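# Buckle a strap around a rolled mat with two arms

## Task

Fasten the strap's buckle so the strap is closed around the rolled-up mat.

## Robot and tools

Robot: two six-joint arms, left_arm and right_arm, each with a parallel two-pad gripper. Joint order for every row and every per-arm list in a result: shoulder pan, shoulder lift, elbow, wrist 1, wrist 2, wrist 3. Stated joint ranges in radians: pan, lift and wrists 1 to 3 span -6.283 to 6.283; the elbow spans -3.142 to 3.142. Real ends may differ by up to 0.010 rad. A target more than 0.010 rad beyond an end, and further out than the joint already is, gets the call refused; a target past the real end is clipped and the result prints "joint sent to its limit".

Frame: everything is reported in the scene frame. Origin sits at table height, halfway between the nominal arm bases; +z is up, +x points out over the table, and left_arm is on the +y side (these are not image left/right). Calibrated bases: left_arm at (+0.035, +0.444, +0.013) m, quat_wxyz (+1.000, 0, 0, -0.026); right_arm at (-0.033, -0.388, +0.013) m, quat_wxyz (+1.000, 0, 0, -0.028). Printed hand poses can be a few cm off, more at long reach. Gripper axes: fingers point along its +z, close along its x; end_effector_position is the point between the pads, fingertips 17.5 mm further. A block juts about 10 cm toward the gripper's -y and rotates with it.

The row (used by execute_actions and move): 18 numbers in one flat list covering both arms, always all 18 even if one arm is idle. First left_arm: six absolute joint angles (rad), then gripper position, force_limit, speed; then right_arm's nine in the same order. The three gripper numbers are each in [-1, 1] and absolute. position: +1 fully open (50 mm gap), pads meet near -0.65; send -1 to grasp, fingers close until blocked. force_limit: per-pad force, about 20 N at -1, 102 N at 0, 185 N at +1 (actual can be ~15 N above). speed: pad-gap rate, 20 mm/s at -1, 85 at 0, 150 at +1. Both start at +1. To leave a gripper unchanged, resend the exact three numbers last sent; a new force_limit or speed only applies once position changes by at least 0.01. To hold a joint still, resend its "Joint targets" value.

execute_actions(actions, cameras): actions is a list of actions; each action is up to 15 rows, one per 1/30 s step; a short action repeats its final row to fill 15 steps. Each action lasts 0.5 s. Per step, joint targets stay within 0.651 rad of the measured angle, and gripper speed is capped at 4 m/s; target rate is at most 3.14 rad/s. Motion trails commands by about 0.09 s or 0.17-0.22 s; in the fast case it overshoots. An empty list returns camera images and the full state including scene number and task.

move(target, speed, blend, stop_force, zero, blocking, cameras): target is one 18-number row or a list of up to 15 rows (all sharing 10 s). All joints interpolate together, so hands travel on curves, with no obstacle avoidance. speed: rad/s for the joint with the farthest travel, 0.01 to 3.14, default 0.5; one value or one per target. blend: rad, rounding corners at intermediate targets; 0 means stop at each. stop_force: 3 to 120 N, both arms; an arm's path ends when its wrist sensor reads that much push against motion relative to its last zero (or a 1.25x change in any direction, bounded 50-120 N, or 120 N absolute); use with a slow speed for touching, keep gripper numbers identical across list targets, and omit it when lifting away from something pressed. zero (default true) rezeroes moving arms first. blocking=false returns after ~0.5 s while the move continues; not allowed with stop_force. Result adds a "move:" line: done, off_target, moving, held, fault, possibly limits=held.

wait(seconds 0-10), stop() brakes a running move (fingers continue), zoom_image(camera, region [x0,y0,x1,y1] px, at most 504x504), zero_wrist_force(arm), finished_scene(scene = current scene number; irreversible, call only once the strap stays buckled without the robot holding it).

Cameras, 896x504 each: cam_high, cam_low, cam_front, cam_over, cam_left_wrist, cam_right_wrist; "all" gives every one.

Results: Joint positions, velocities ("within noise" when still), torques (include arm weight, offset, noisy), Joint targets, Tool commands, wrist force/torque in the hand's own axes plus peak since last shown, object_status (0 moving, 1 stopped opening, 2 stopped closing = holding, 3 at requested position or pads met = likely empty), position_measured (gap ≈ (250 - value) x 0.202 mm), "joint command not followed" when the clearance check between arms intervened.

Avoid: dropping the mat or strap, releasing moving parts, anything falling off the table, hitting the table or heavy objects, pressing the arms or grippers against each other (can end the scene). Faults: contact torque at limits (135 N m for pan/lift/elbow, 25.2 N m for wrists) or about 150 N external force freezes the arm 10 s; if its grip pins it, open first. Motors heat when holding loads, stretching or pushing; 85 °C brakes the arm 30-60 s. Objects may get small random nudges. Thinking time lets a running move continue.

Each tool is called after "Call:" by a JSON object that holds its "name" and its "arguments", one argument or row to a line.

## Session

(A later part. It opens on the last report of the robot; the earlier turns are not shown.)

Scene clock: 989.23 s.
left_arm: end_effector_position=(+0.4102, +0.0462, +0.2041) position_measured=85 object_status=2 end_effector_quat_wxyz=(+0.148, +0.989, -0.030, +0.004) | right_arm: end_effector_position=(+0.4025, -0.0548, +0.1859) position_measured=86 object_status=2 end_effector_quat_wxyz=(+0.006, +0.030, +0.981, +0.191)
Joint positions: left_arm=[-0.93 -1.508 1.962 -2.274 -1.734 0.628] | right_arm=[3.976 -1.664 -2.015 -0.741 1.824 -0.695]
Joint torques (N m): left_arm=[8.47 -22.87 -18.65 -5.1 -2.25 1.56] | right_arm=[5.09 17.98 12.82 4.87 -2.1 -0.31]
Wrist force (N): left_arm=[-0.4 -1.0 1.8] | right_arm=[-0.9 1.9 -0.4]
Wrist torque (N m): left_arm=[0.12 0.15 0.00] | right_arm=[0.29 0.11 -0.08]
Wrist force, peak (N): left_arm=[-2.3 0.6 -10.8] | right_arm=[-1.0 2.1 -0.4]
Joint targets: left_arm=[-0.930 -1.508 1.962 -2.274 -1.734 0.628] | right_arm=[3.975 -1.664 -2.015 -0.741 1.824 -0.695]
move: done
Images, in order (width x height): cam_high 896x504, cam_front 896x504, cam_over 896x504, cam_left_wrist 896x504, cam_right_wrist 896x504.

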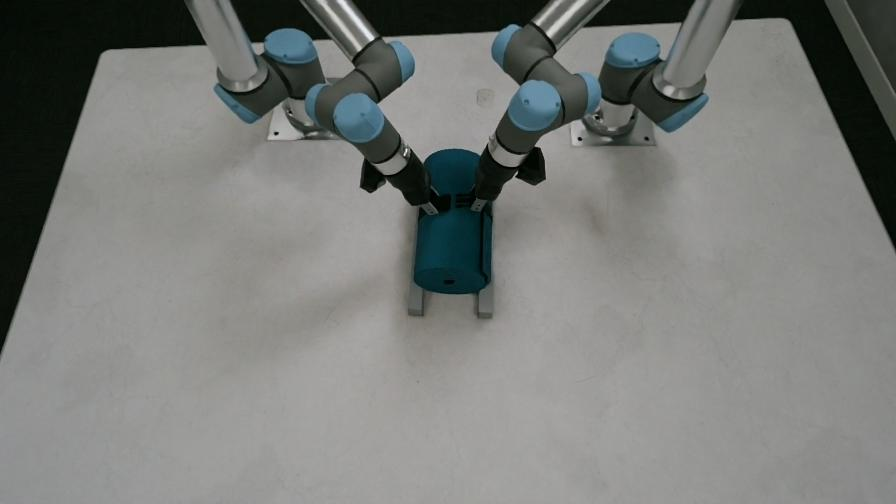

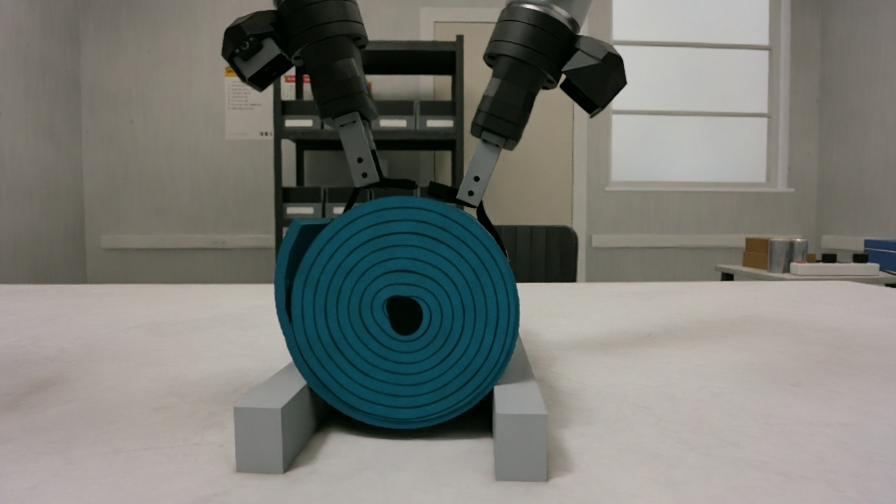

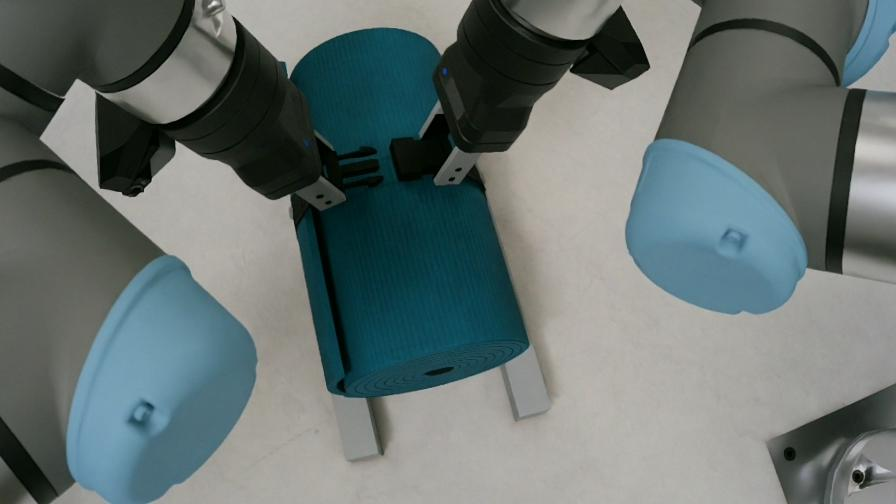

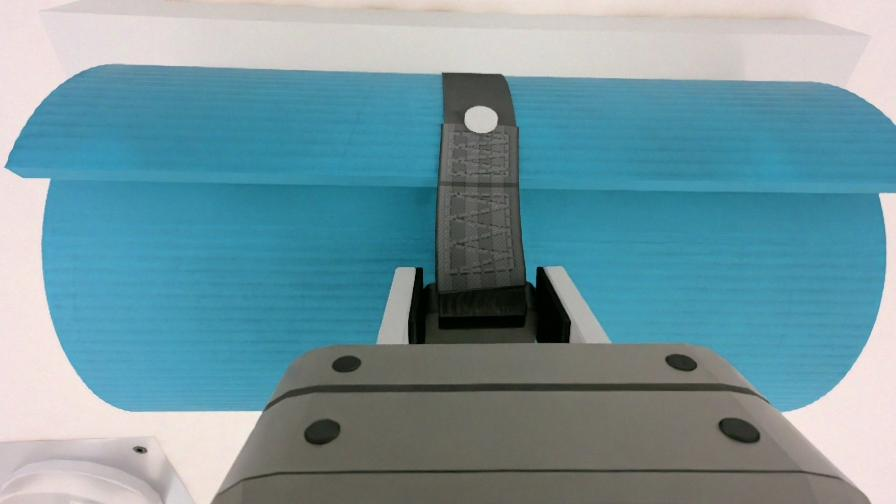

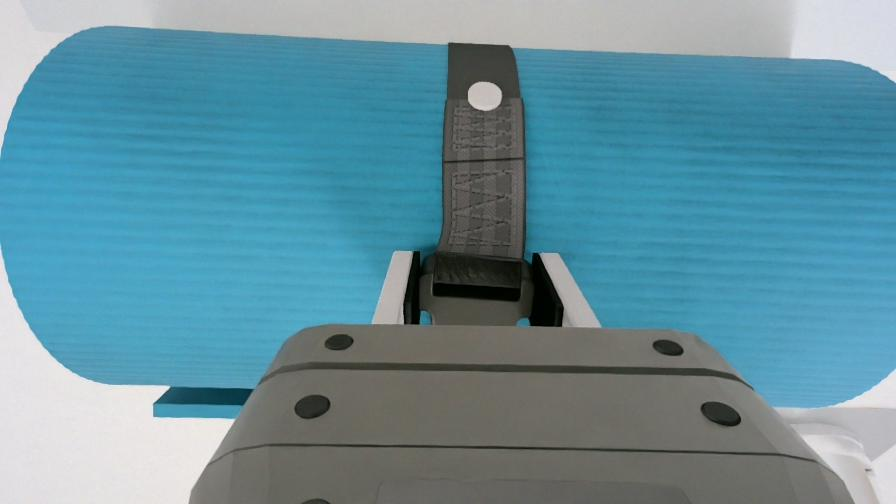

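Call:
{"name": "move", "arguments": {
  "target": [-0.9701,-1.4775,1.8661,-2.1087,-1.6614,0.6018,-1,-0.6,-0.7,4.0055,-1.6647,-1.9592,-0.8594,1.7609,-0.6809,-1,-0.5,-0.7],
  "speed": 0.1,
  "stop_force": 12,
  "cameras": ["cam_left_wrist","cam_right_wrist","cam_over","cam_front"]
}}

Call:
{"name": "zoom_image", "arguments": {
  "camera": "cam_over",
  "region": [320, 110, 470, 220]
}}

Call:
{"name": "zoom_image", "arguments": {
  "camera": "cam_front",
  "region": [340, 150, 490, 230]
}}

Scene clock: 1014.83 s.
left_arm: end_effector_position=(+0.4104, +0.0406, +0.2094) position_measured=85 object_status=2 end_effector_quat_wxyz=(+0.087, +0.996, -0.030, +0.003) | right_arm: end_effector_position=(+0.4025, -0.0544, +0.1913) position_measured=86 object_status=2 end_effector_quat_wxyz=(+0.004, +0.030, +0.989, +0.148)
Joint positions: left_arm=[-0.97 -1.477 1.866 -2.109 -1.661 0.602] | right_arm=[4.006 -1.665 -1.959 -0.859 1.761 -0.681]
Joint torques (N m): left_arm=[9.19 -41.18 -19.89 -6.39 -2.29 2.28] | right_arm=[-6.59 19.03 14.69 5.22 3.25 -0.78]
Wrist force (N): left_arm=[-0.1 -1.7 3.9] | right_arm=[-1.1 0.4 1.3]
Wrist torque (N m): left_arm=[0.15 0.10 0.04] | right_arm=[0.23 0.09 -0.06]
Wrist force, peak (N): left_arm=[-0.2 -1.8 4.3] | right_arm=[-1.0 1.9 -0.7]
Joint targets: left_arm=[-0.970 -1.478 1.866 -2.109 -1.661 0.602] | right_arm=[4.006 -1.665 -1.959 -0.859 1.761 -0.681]
move: done
Images, in order (width x height): cam_front 896x504, cam_over 896x504, cam_left_wrist 896x504, cam_right_wrist 896x504.

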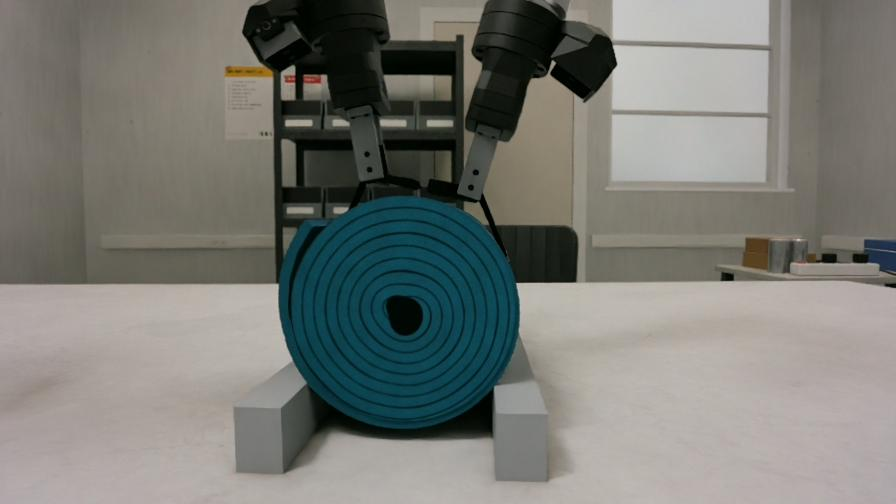

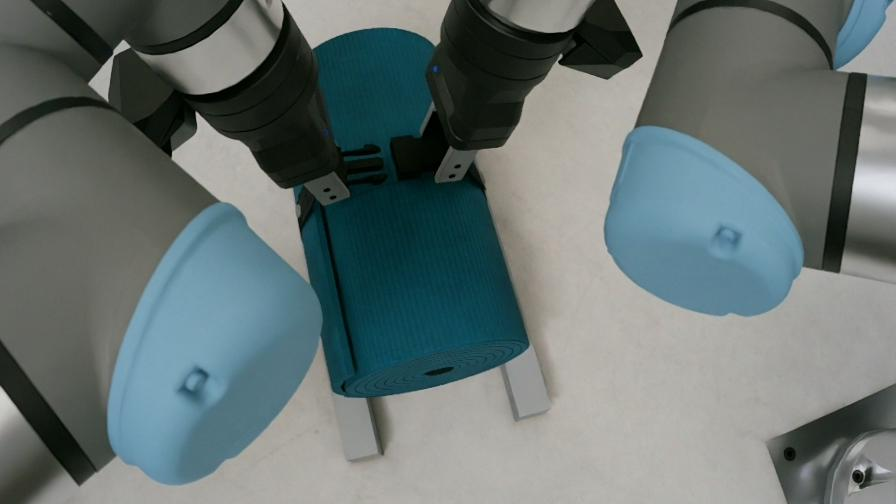

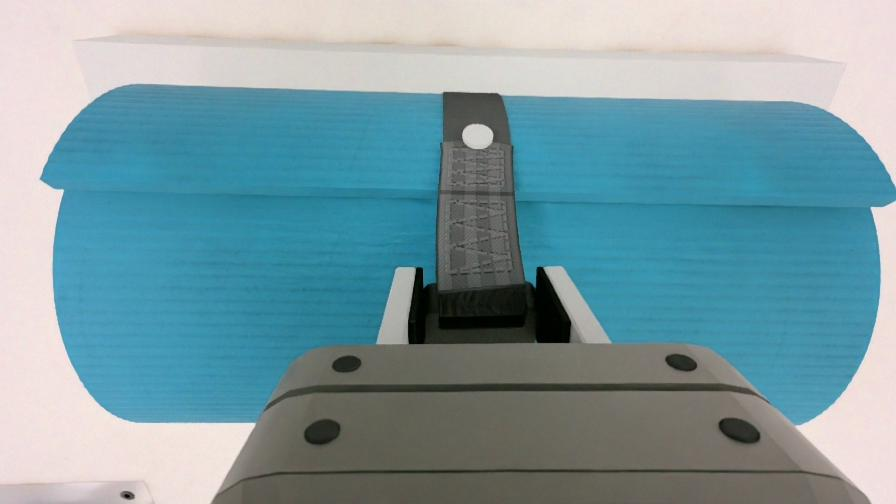

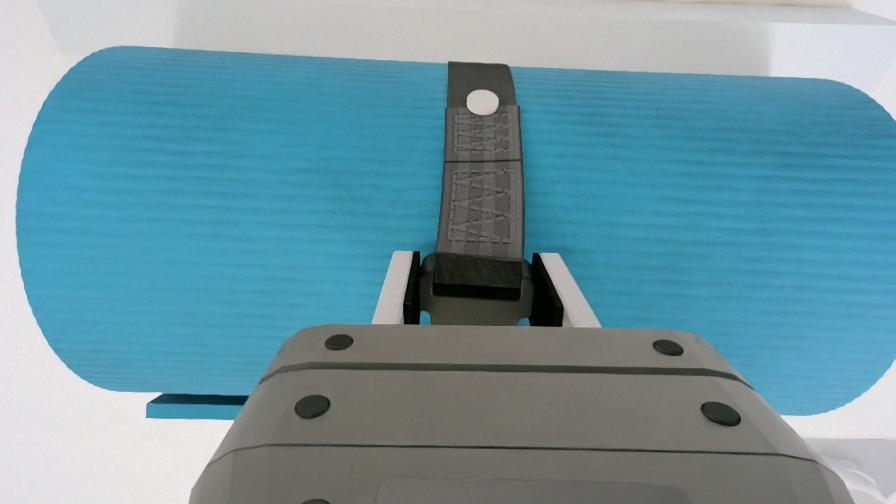

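Scaled by 3.360.

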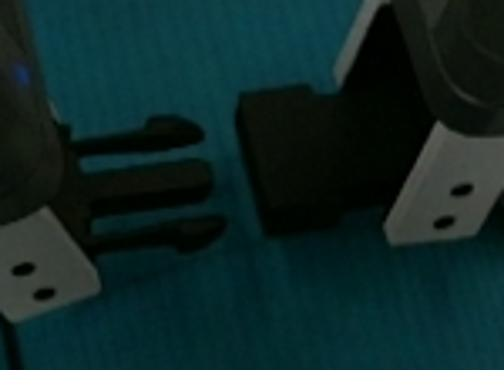

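Scaled by 3.360.

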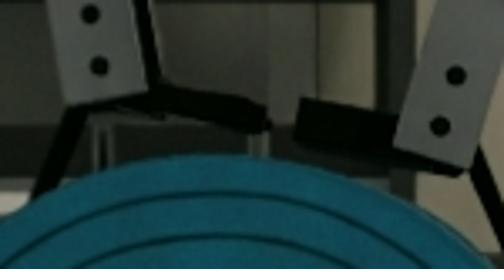

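Call:
{"name": "zoom_image", "arguments": {
  "camera": "cam_over",
  "region": [335, 125, 435, 205]
}}

Call:
{"name": "zoom_image", "arguments": {
  "camera": "cam_front",
  "region": [375, 165, 465, 215]
}}

Scaled by 5.040.

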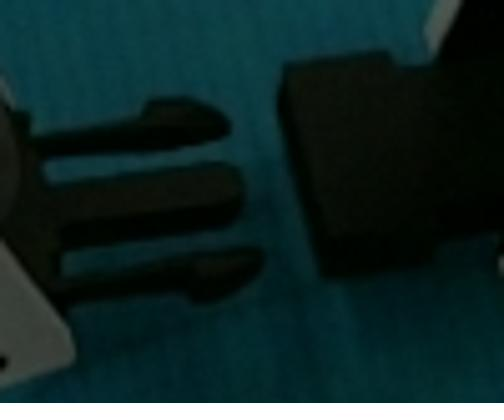

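Scaled by 5.600.

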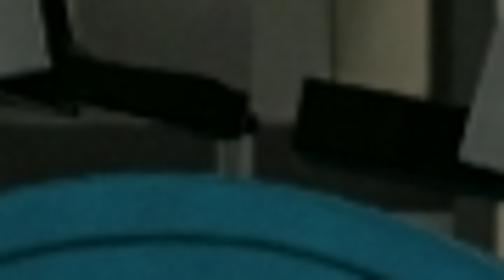

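Call:
{"name": "move", "arguments": {
  "target": [-0.9651,-1.4727,1.8603,-2.1073,-1.6622,0.6070,-1,-0.6,-0.7,4.0055,-1.6647,-1.9592,-0.8594,1.7609,-0.6809,-1,-0.5,-0.7],
  "speed": 0.1,
  "cameras": ["cam_over","cam_high","cam_front"]
}}

Call:
{"name": "zoom_image", "arguments": {
  "camera": "cam_over",
  "region": [335, 125, 435, 205]
}}

Call:
{"name": "zoom_image", "arguments": {
  "camera": "cam_high",
  "region": [420, 180, 500, 230]
}}

Call:
{"name": "zoom_image", "arguments": {
  "camera": "cam_front",
  "region": [375, 165, 465, 215]
}}

Scene clock: 1045.90 s.
left_arm: end_effector_position=(+0.4134, +0.0406, +0.2096) position_measured=85 object_status=2 end_effector_quat_wxyz=(+0.087, +0.996, -0.030, +0.003) | right_arm: end_effector_position=(+0.4025, -0.0544, +0.1913) position_measured=86 object_status=2 end_effector_quat_wxyz=(+0.004, +0.030, +0.989, +0.148)
Joint positions: left_arm=[-0.965 -1.473 1.86 -2.107 -1.662 0.607] | right_arm=[4.005 -1.665 -1.959 -0.859 1.761 -0.681]
Joint torques (N m): left_arm=[2.17 -30.07 -27.1 -2.1 -2.06 1.45] | right_arm=[-6.52 25.51 14.17 5.27 3.31 -0.77]
Wrist force (N): left_arm=[-0.5 -1.8 4.1] | right_arm=[-0.9 0.3 1.2]
Wrist torque (N m): left_arm=[0.14 0.10 -0.10] | right_arm=[0.24 0.06 -0.07]
Wrist force, peak (N): left_arm=[-0.4 -1.7 4.3] | right_arm=[-1.3 0.4 1.3]
Joint targets: left_arm=[-0.965 -1.473 1.860 -2.107 -1.662 0.607] | right_arm=[4.006 -1.665 -1.959 -0.859 1.761 -0.681]
move: done
Images, in order (width x height): cam_high 896x504, cam_front 896x504, cam_over 896x504.

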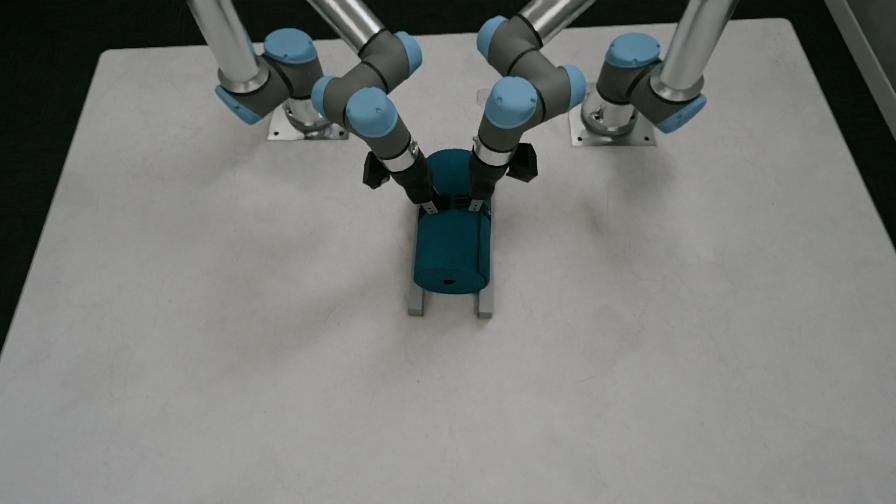

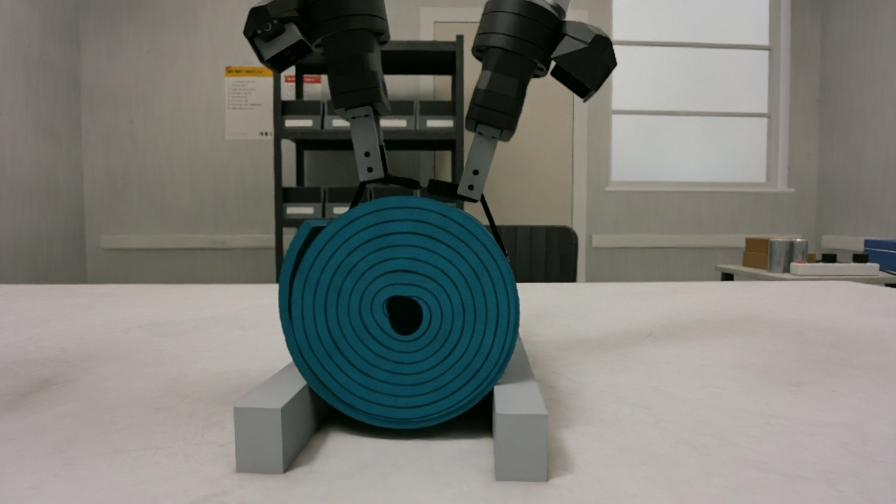

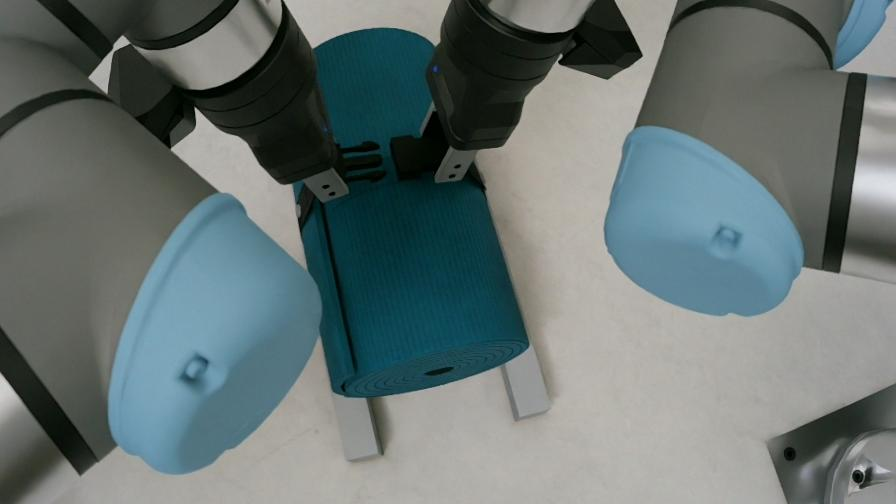

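Scaled by 5.040.

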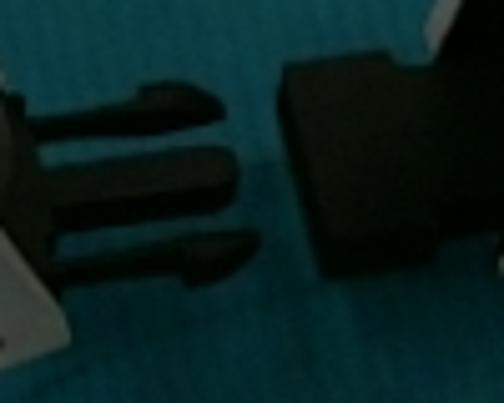

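Scaled by 6.300.

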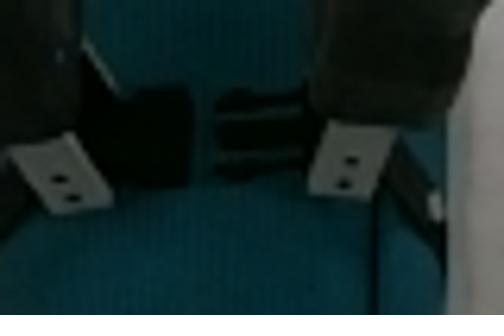

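Scaled by 5.600.

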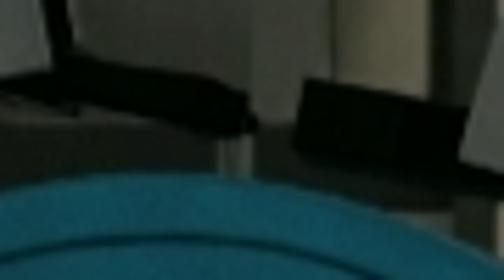

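Call:
{"name": "move", "arguments": {
  "target": [-0.9773,-1.4519,1.8426,-2.1115,-1.6603,0.5944,-1,-0.6,-0.7,4.0055,-1.6647,-1.9592,-0.8594,1.7609,-0.6809,-1,-0.5,-0.7],
  "speed": 0.03,
  "stop_force": 10,
  "cameras": ["cam_over","cam_high","cam_front"]
}}

Call:
{"name": "zoom_image", "arguments": {
  "camera": "cam_over",
  "region": [335, 125, 435, 205]
}}

Call:
{"name": "zoom_image", "arguments": {
  "camera": "cam_high",
  "region": [420, 180, 500, 230]
}}

Call:
{"name": "zoom_image", "arguments": {
  "camera": "cam_front",
  "region": [375, 165, 465, 215]
}}

Scene clock: 1062.97 s.
left_arm: end_effector_position=(+0.4133, +0.0300, +0.2077) position_measured=85 object_status=2 end_effector_quat_wxyz=(+0.087, +0.996, -0.030, +0.003) | right_arm: end_effector_position=(+0.4025, -0.0544, +0.1913) position_measured=86 object_status=2 end_effector_quat_wxyz=(+0.004, +0.030, +0.989, +0.148)
Joint positions: left_arm=[-0.976 -1.454 1.844 -2.111 -1.66 0.596] | right_arm=[4.005 -1.665 -1.959 -0.859 1.761 -0.681]
Joint torques (N m): left_arm=[8.51 -42.83 -19.82 -2.07 -1.8 2.53] | right_arm=[7.36 30.41 32.93 3.82 3.13 -0.84]
Wrist force (N): left_arm=[-1.9 -2.7 3.9] | right_arm=[-1.9 -0.9 1.6]
Wrist torque (N m): left_arm=[0.15 0.11 0.02] | right_arm=[0.14 0.03 -0.02]
Wrist force, peak (N): left_arm=[-1.4 -14.3 1.2] | right_arm=[-2.4 -13.5 0.1]
Joint targets: left_arm=[-0.976 -1.454 1.844 -2.111 -1.660 0.596] | right_arm=[4.006 -1.665 -1.959 -0.859 1.761 -0.681]
move: contact (left_arm)
Images, in order (width x height): cam_high 896x504, cam_front 896x504, cam_over 896x504.

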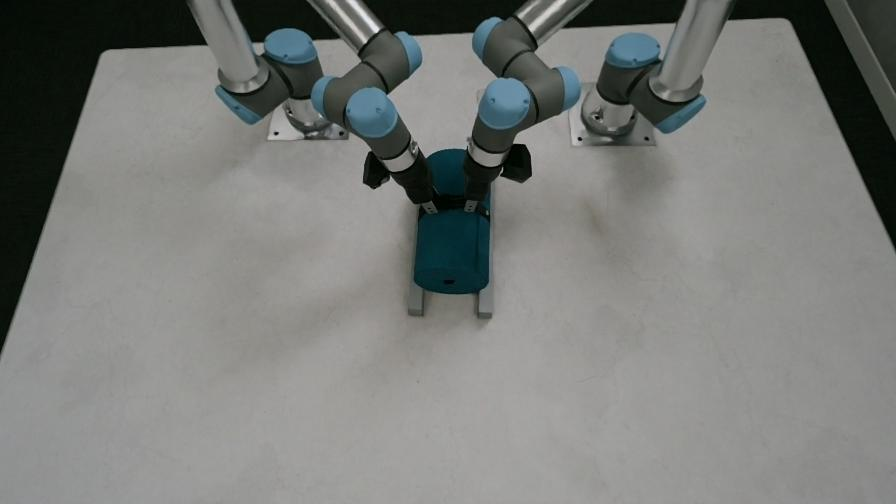

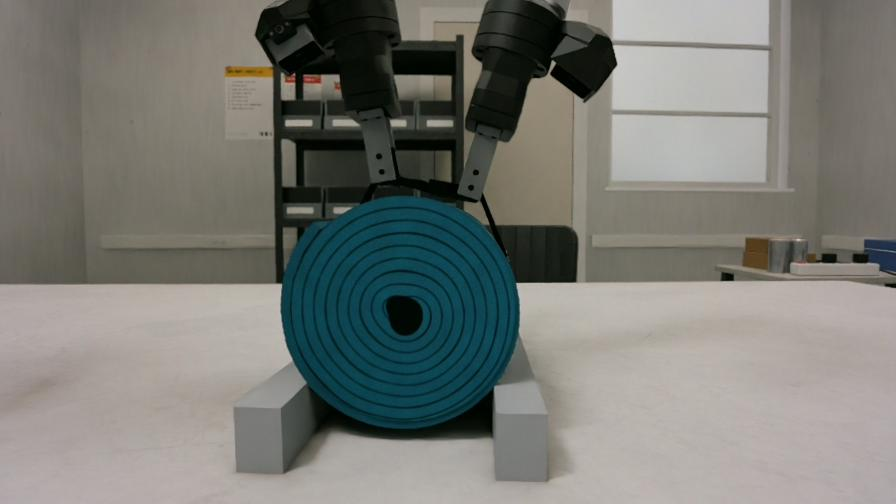

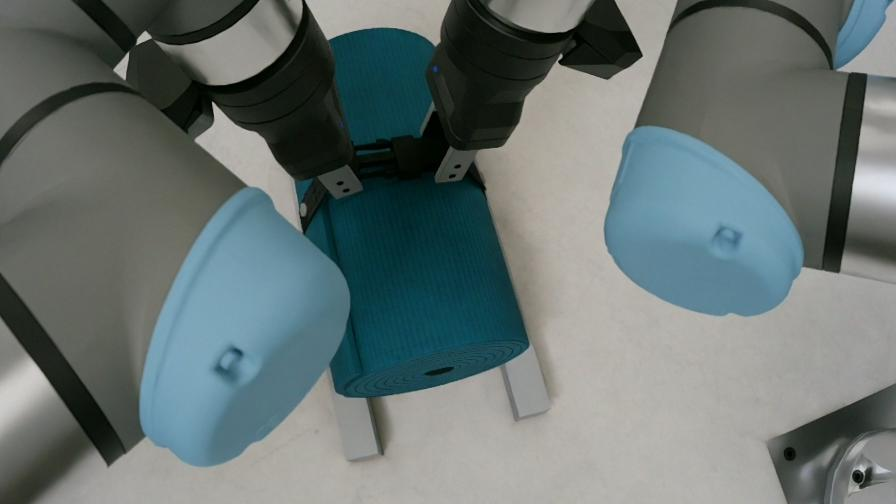

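Scaled by 5.040.

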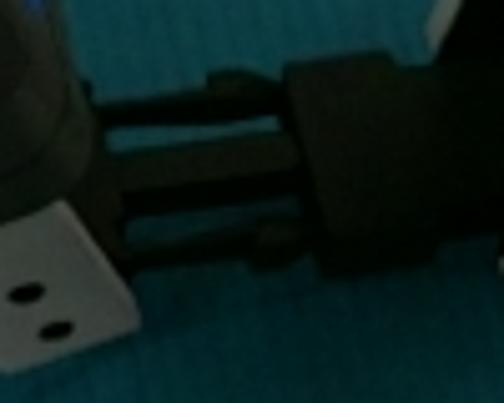

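Scaled by 6.300.

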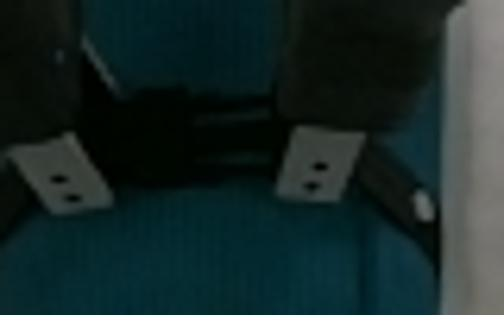

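Scaled by 5.600.

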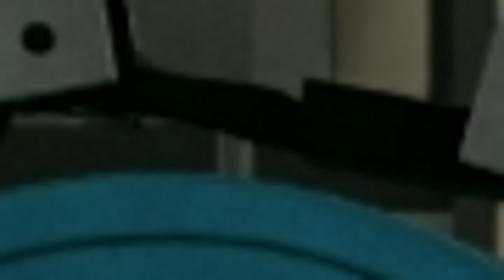

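Call:
{"name": "move", "arguments": {
  "target": [-0.9900,-1.4317,1.8261,-2.1163,-1.6585,0.5819,-1,-0.6,-0.7,4.0055,-1.6647,-1.9592,-0.8594,1.7609,-0.6809,-1,-0.5,-0.7],
  "speed": 0.03,
  "stop_force": 30,
  "cameras": ["cam_over","cam_high","cam_front"]
}}

Call:
{"name": "zoom_image", "arguments": {
  "camera": "cam_over",
  "region": [335, 125, 435, 205]
}}

Call:
{"name": "zoom_image", "arguments": {
  "camera": "cam_front",
  "region": [375, 165, 465, 215]
}}

Scene clock: 1068.70 s.
left_arm: end_effector_position=(+0.4125, +0.0173, +0.2052) position_measured=85 object_status=2 end_effector_quat_wxyz=(+0.087, +0.996, -0.030, +0.003) | right_arm: end_effector_position=(+0.4025, -0.0544, +0.1913) position_measured=86 object_status=2 end_effector_quat_wxyz=(+0.004, +0.030, +0.989, +0.148)
Joint positions: left_arm=[-0.99 -1.432 1.826 -2.116 -1.658 0.582] | right_arm=[4.006 -1.665 -1.959 -0.859 1.761 -0.681]
Joint torques (N m): left_arm=[8.24 -41.11 -25.98 -11.54 0.67 2.06] | right_arm=[7.21 36.52 32.7 6.73 8.66 -0.65]
Wrist force (N): left_arm=[-15.5 -19.0 -2.1] | right_arm=[-14.6 -18.4 1.8]
Wrist torque (N m): left_arm=[0.06 -0.10 0.42] | right_arm=[-0.03 -0.26 0.49]
Wrist force, peak (N): left_arm=[-15.7 -20.7 -2.7] | right_arm=[-15.0 -19.8 1.7]
Joint targets: left_arm=[-0.990 -1.432 1.826 -2.116 -1.659 0.582] | right_arm=[4.006 -1.665 -1.959 -0.859 1.761 -0.681]
move: done
Images, in order (width x height): cam_high 896x504, cam_front 896x504, cam_over 896x504.

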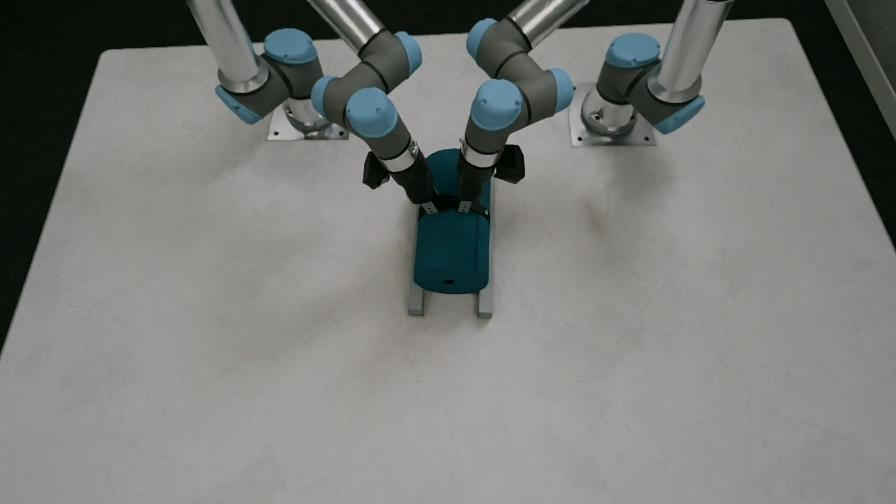

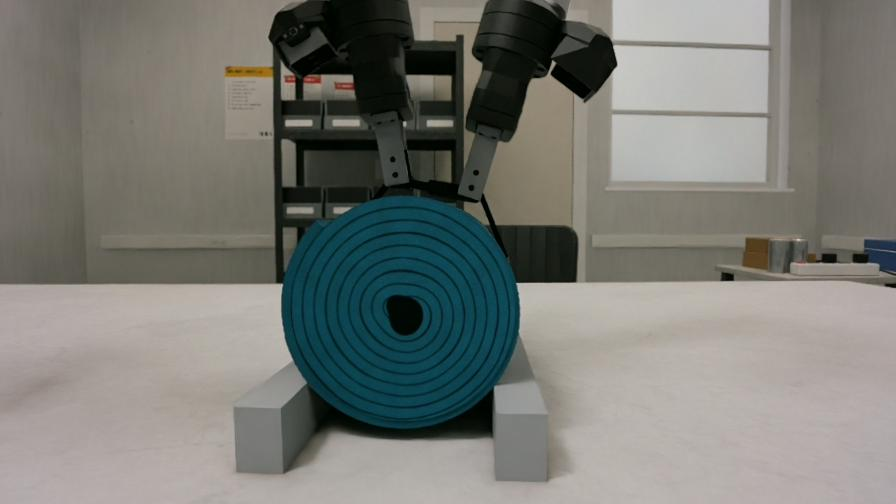

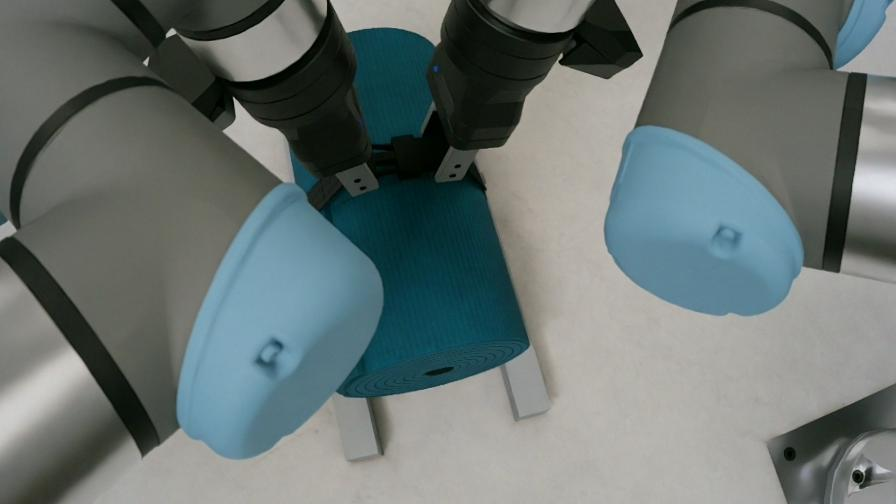

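Scaled by 5.040.

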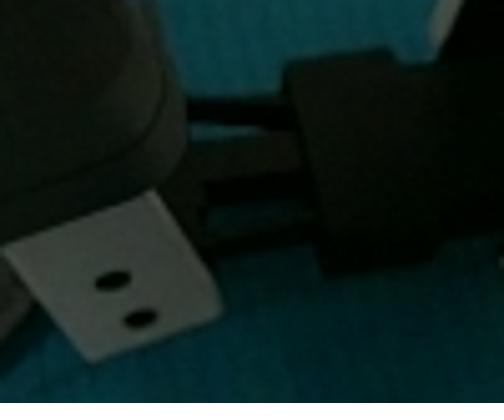

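Scaled by 5.600.

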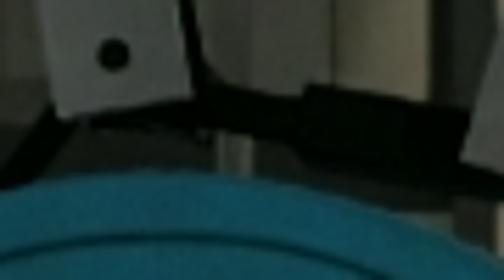

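Call:
{"name": "move", "arguments": {
  "target": [
    [-0.9996,-1.4192,1.8161,-2.1196,-1.6570,0.5727,-1,-0.6,-0.7,4.0055,-1.6647,-1.9592,-0.8594,1.7609,-0.6809,-1,-0.5,-0.7],
    [-1.0084,-1.4058,1.8049,-2.1225,-1.6557,0.5640,-1,-0.6,-0.7,4.0055,-1.6647,-1.9592,-0.8594,1.7609,-0.6809,-1,-0.5,-0.7]
  ],
  "speed": 0.03,
  "blend": 0.005,
  "stop_force": 45,
  "cameras": ["cam_over","cam_high","cam_front","cam_left_wrist","cam_right_wrist"]
}}

Call:
{"name": "zoom_image", "arguments": {
  "camera": "cam_over",
  "region": [335, 125, 435, 205]
}}

Call:
{"name": "zoom_image", "arguments": {
  "camera": "cam_front",
  "region": [375, 165, 465, 215]
}}

Scene clock: 1085.30 s.
left_arm: end_effector_position=(+0.4104, +0.0016, +0.2020) position_measured=85 object_status=2 end_effector_quat_wxyz=(+0.087, +0.996, -0.030, +0.003) | right_arm: end_effector_position=(+0.4025, -0.0543, +0.1913) position_measured=86 object_status=2 end_effector_quat_wxyz=(+0.004, +0.030, +0.989, +0.148)
Joint positions: left_arm=[-1.008 -1.406 1.805 -2.123 -1.656 0.564] | right_arm=[4.006 -1.665 -1.959 -0.859 1.761 -0.681]
Joint torques (N m): left_arm=[17.27 -42.19 -24.05 -5.39 2.68 1.91] | right_arm=[3.39 36.66 13.82 2.56 5.83 -0.67]
Wrist force (N): left_arm=[-22.4 -6.3 -0.1] | right_arm=[-21.6 -4.7 5.4]
Wrist torque (N m): left_arm=[0.07 -0.34 0.70] | right_arm=[0.05 -0.35 0.23]
Wrist force, peak (N): left_arm=[-23.1 -33.6 -7.3] | right_arm=[-22.2 -31.6 0.9]
Joint targets: left_arm=[-1.008 -1.406 1.805 -2.122 -1.656 0.564] | right_arm=[4.006 -1.665 -1.959 -0.859 1.761 -0.681]
move: done
Images, in order (width x height): cam_high 896x504, cam_front 896x504, cam_over 896x504, cam_left_wrist 896x504, cam_right_wrist 896x504.

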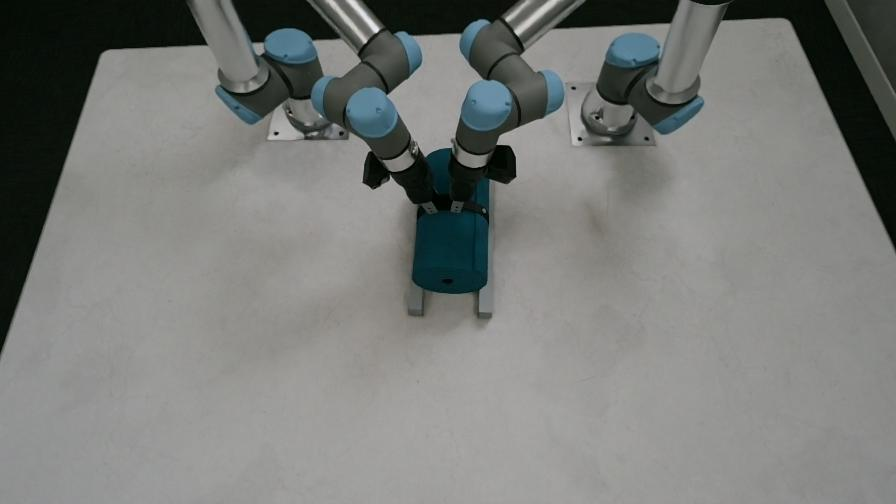

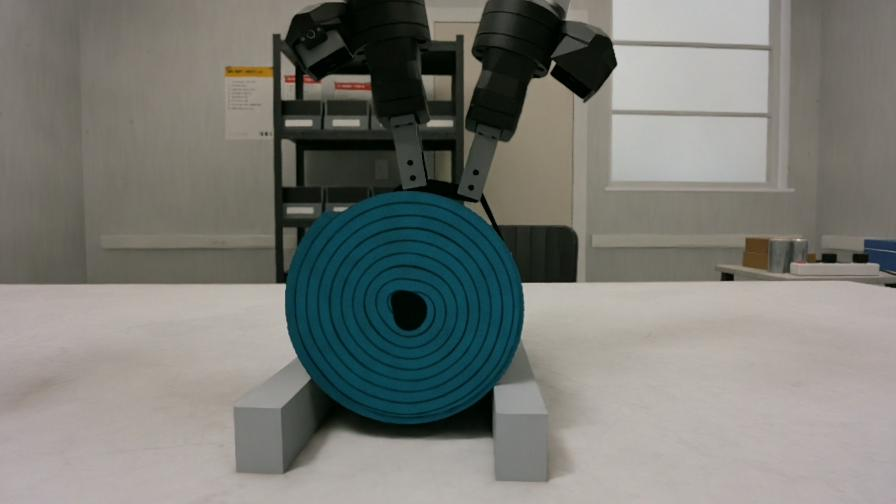

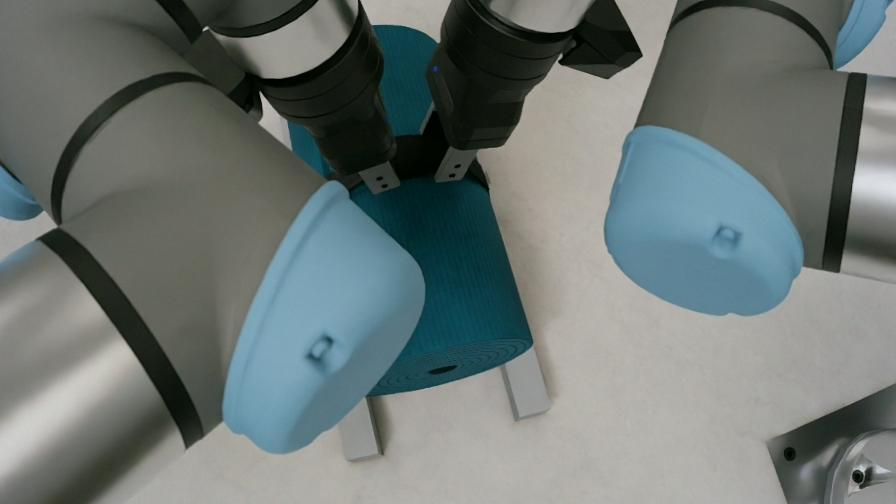

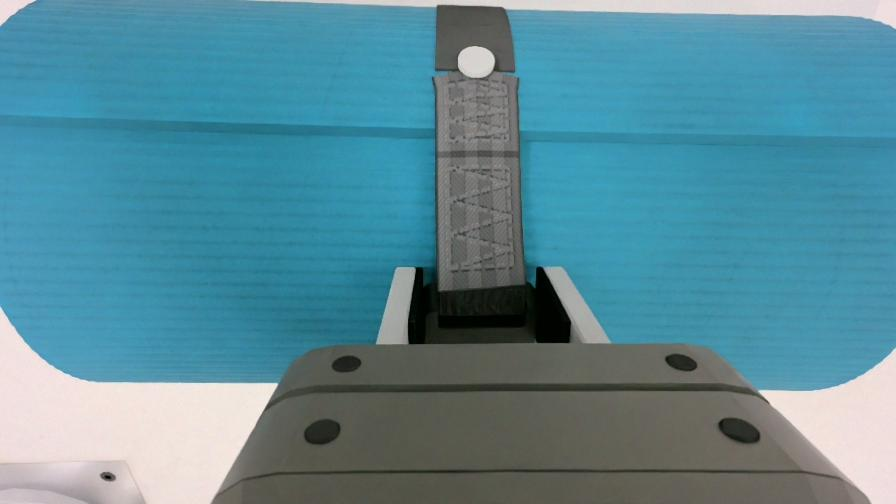

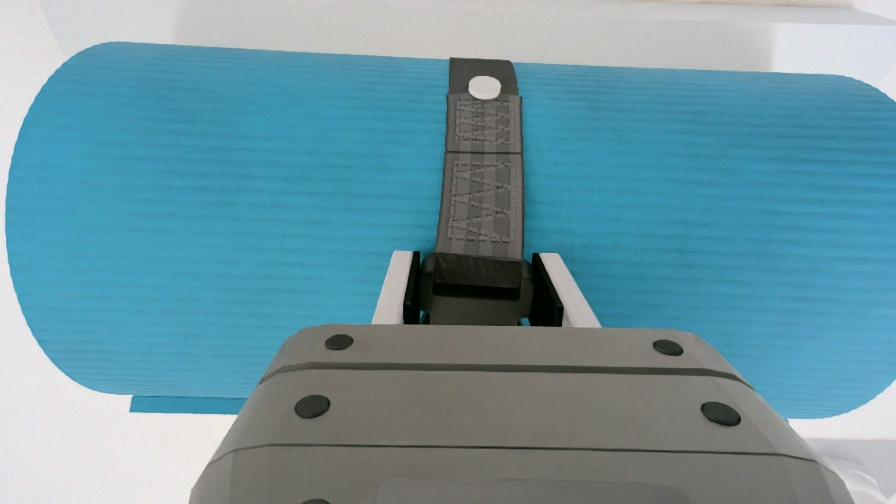

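Scaled by 5.040.

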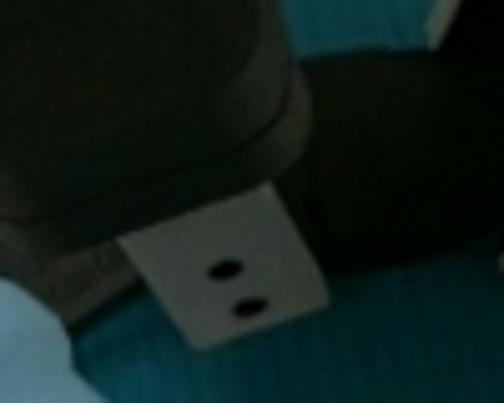

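Scaled by 5.600.

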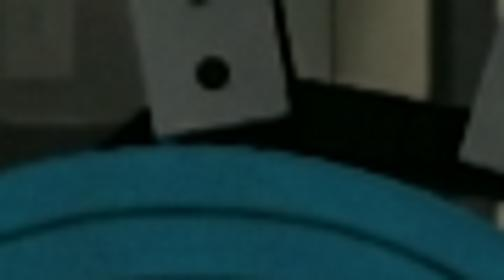

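Call:
{"name": "move", "arguments": {
  "target": [-1.0136,-1.4038,1.8041,-2.1241,-1.6549,0.5588,-1,-0.6,-0.7,4.0055,-1.6647,-1.9592,-0.8594,1.7609,-0.6809,-1,-0.5,-0.7],
  "speed": 0.03,
  "stop_force": 35,
  "cameras": ["cam_over","cam_front","cam_right_wrist"]
}}

Call:
{"name": "zoom_image", "arguments": {
  "camera": "cam_front",
  "region": [375, 165, 465, 215]
}}

Call:
{"name": "zoom_image", "arguments": {
  "camera": "cam_right_wrist",
  "region": [380, 200, 580, 330]
}}

Scene clock: 1094.70 s.
left_arm: end_effector_position=(+0.4092, -0.0001, +0.2016) position_measured=85 object_status=2 end_effector_quat_wxyz=(+0.087, +0.996, -0.030, +0.003) | right_arm: end_effector_position=(+0.4025, -0.0544, +0.1913) position_measured=86 object_status=2 end_effector_quat_wxyz=(+0.004, +0.030, +0.989, +0.148)
Joint positions: left_arm=[-1.012 -1.404 1.804 -2.124 -1.655 0.56] | right_arm=[4.005 -1.665 -1.959 -0.859 1.761 -0.681]
Joint torques (N m): left_arm=[-4.49 -38.33 -28.2 -8.99 -5.47 2.08] | right_arm=[22.69 33.53 48.1 11.58 9.96 -0.6]
Wrist force (N): left_arm=[-6.4 -38.2 -11.6] | right_arm=[-6.5 -36.5 2.4]
Wrist torque (N m): left_arm=[-0.11 -0.11 0.30] | right_arm=[0.30 -0.13 -0.08]
Wrist force, peak (N): left_arm=[-5.3 -38.9 -11.4] | right_arm=[-5.3 -36.8 1.7]
Joint targets: left_arm=[-1.012 -1.404 1.804 -2.124 -1.655 0.560] | right_arm=[4.006 -1.665 -1.959 -0.859 1.761 -0.681]
move: contact (left_arm)
Images, in order (width x height): cam_front 896x504, cam_over 896x504, cam_right_wrist 896x504.

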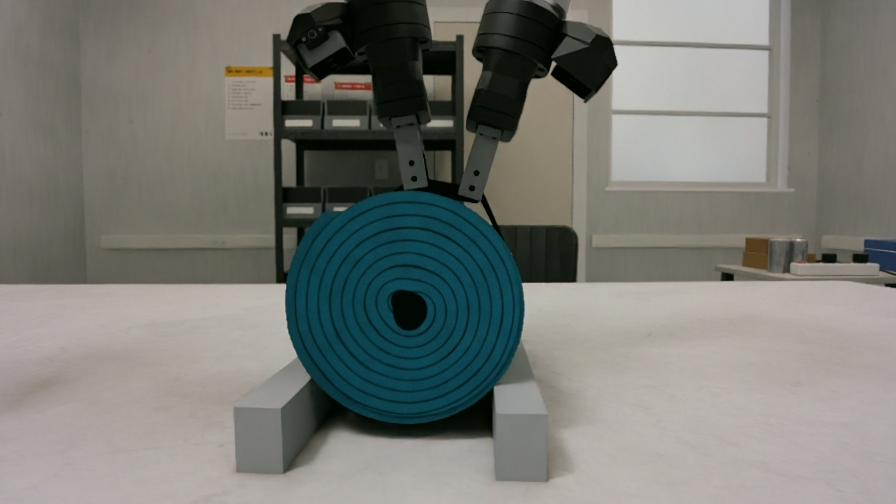

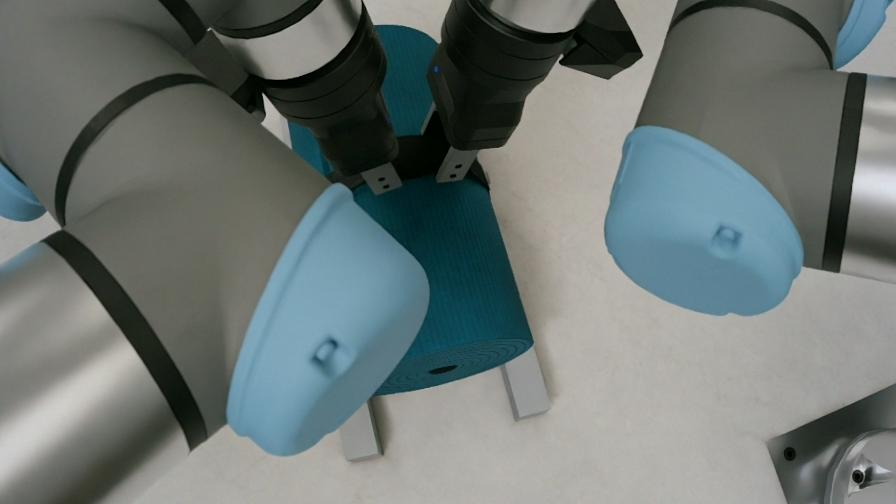

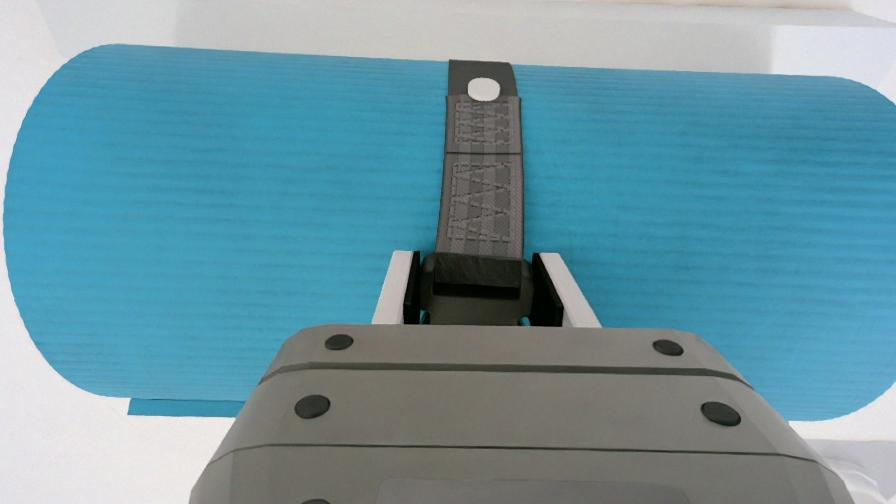

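Scaled by 5.600.

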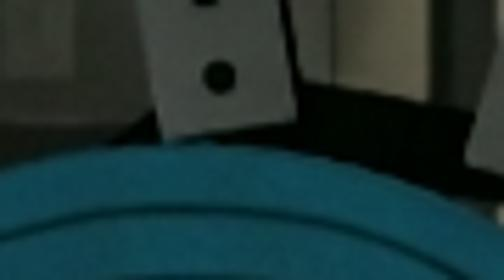

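Scaled by 2.520.

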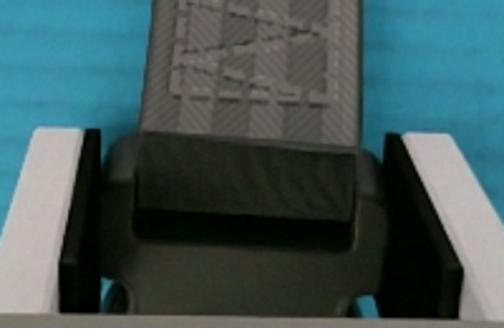

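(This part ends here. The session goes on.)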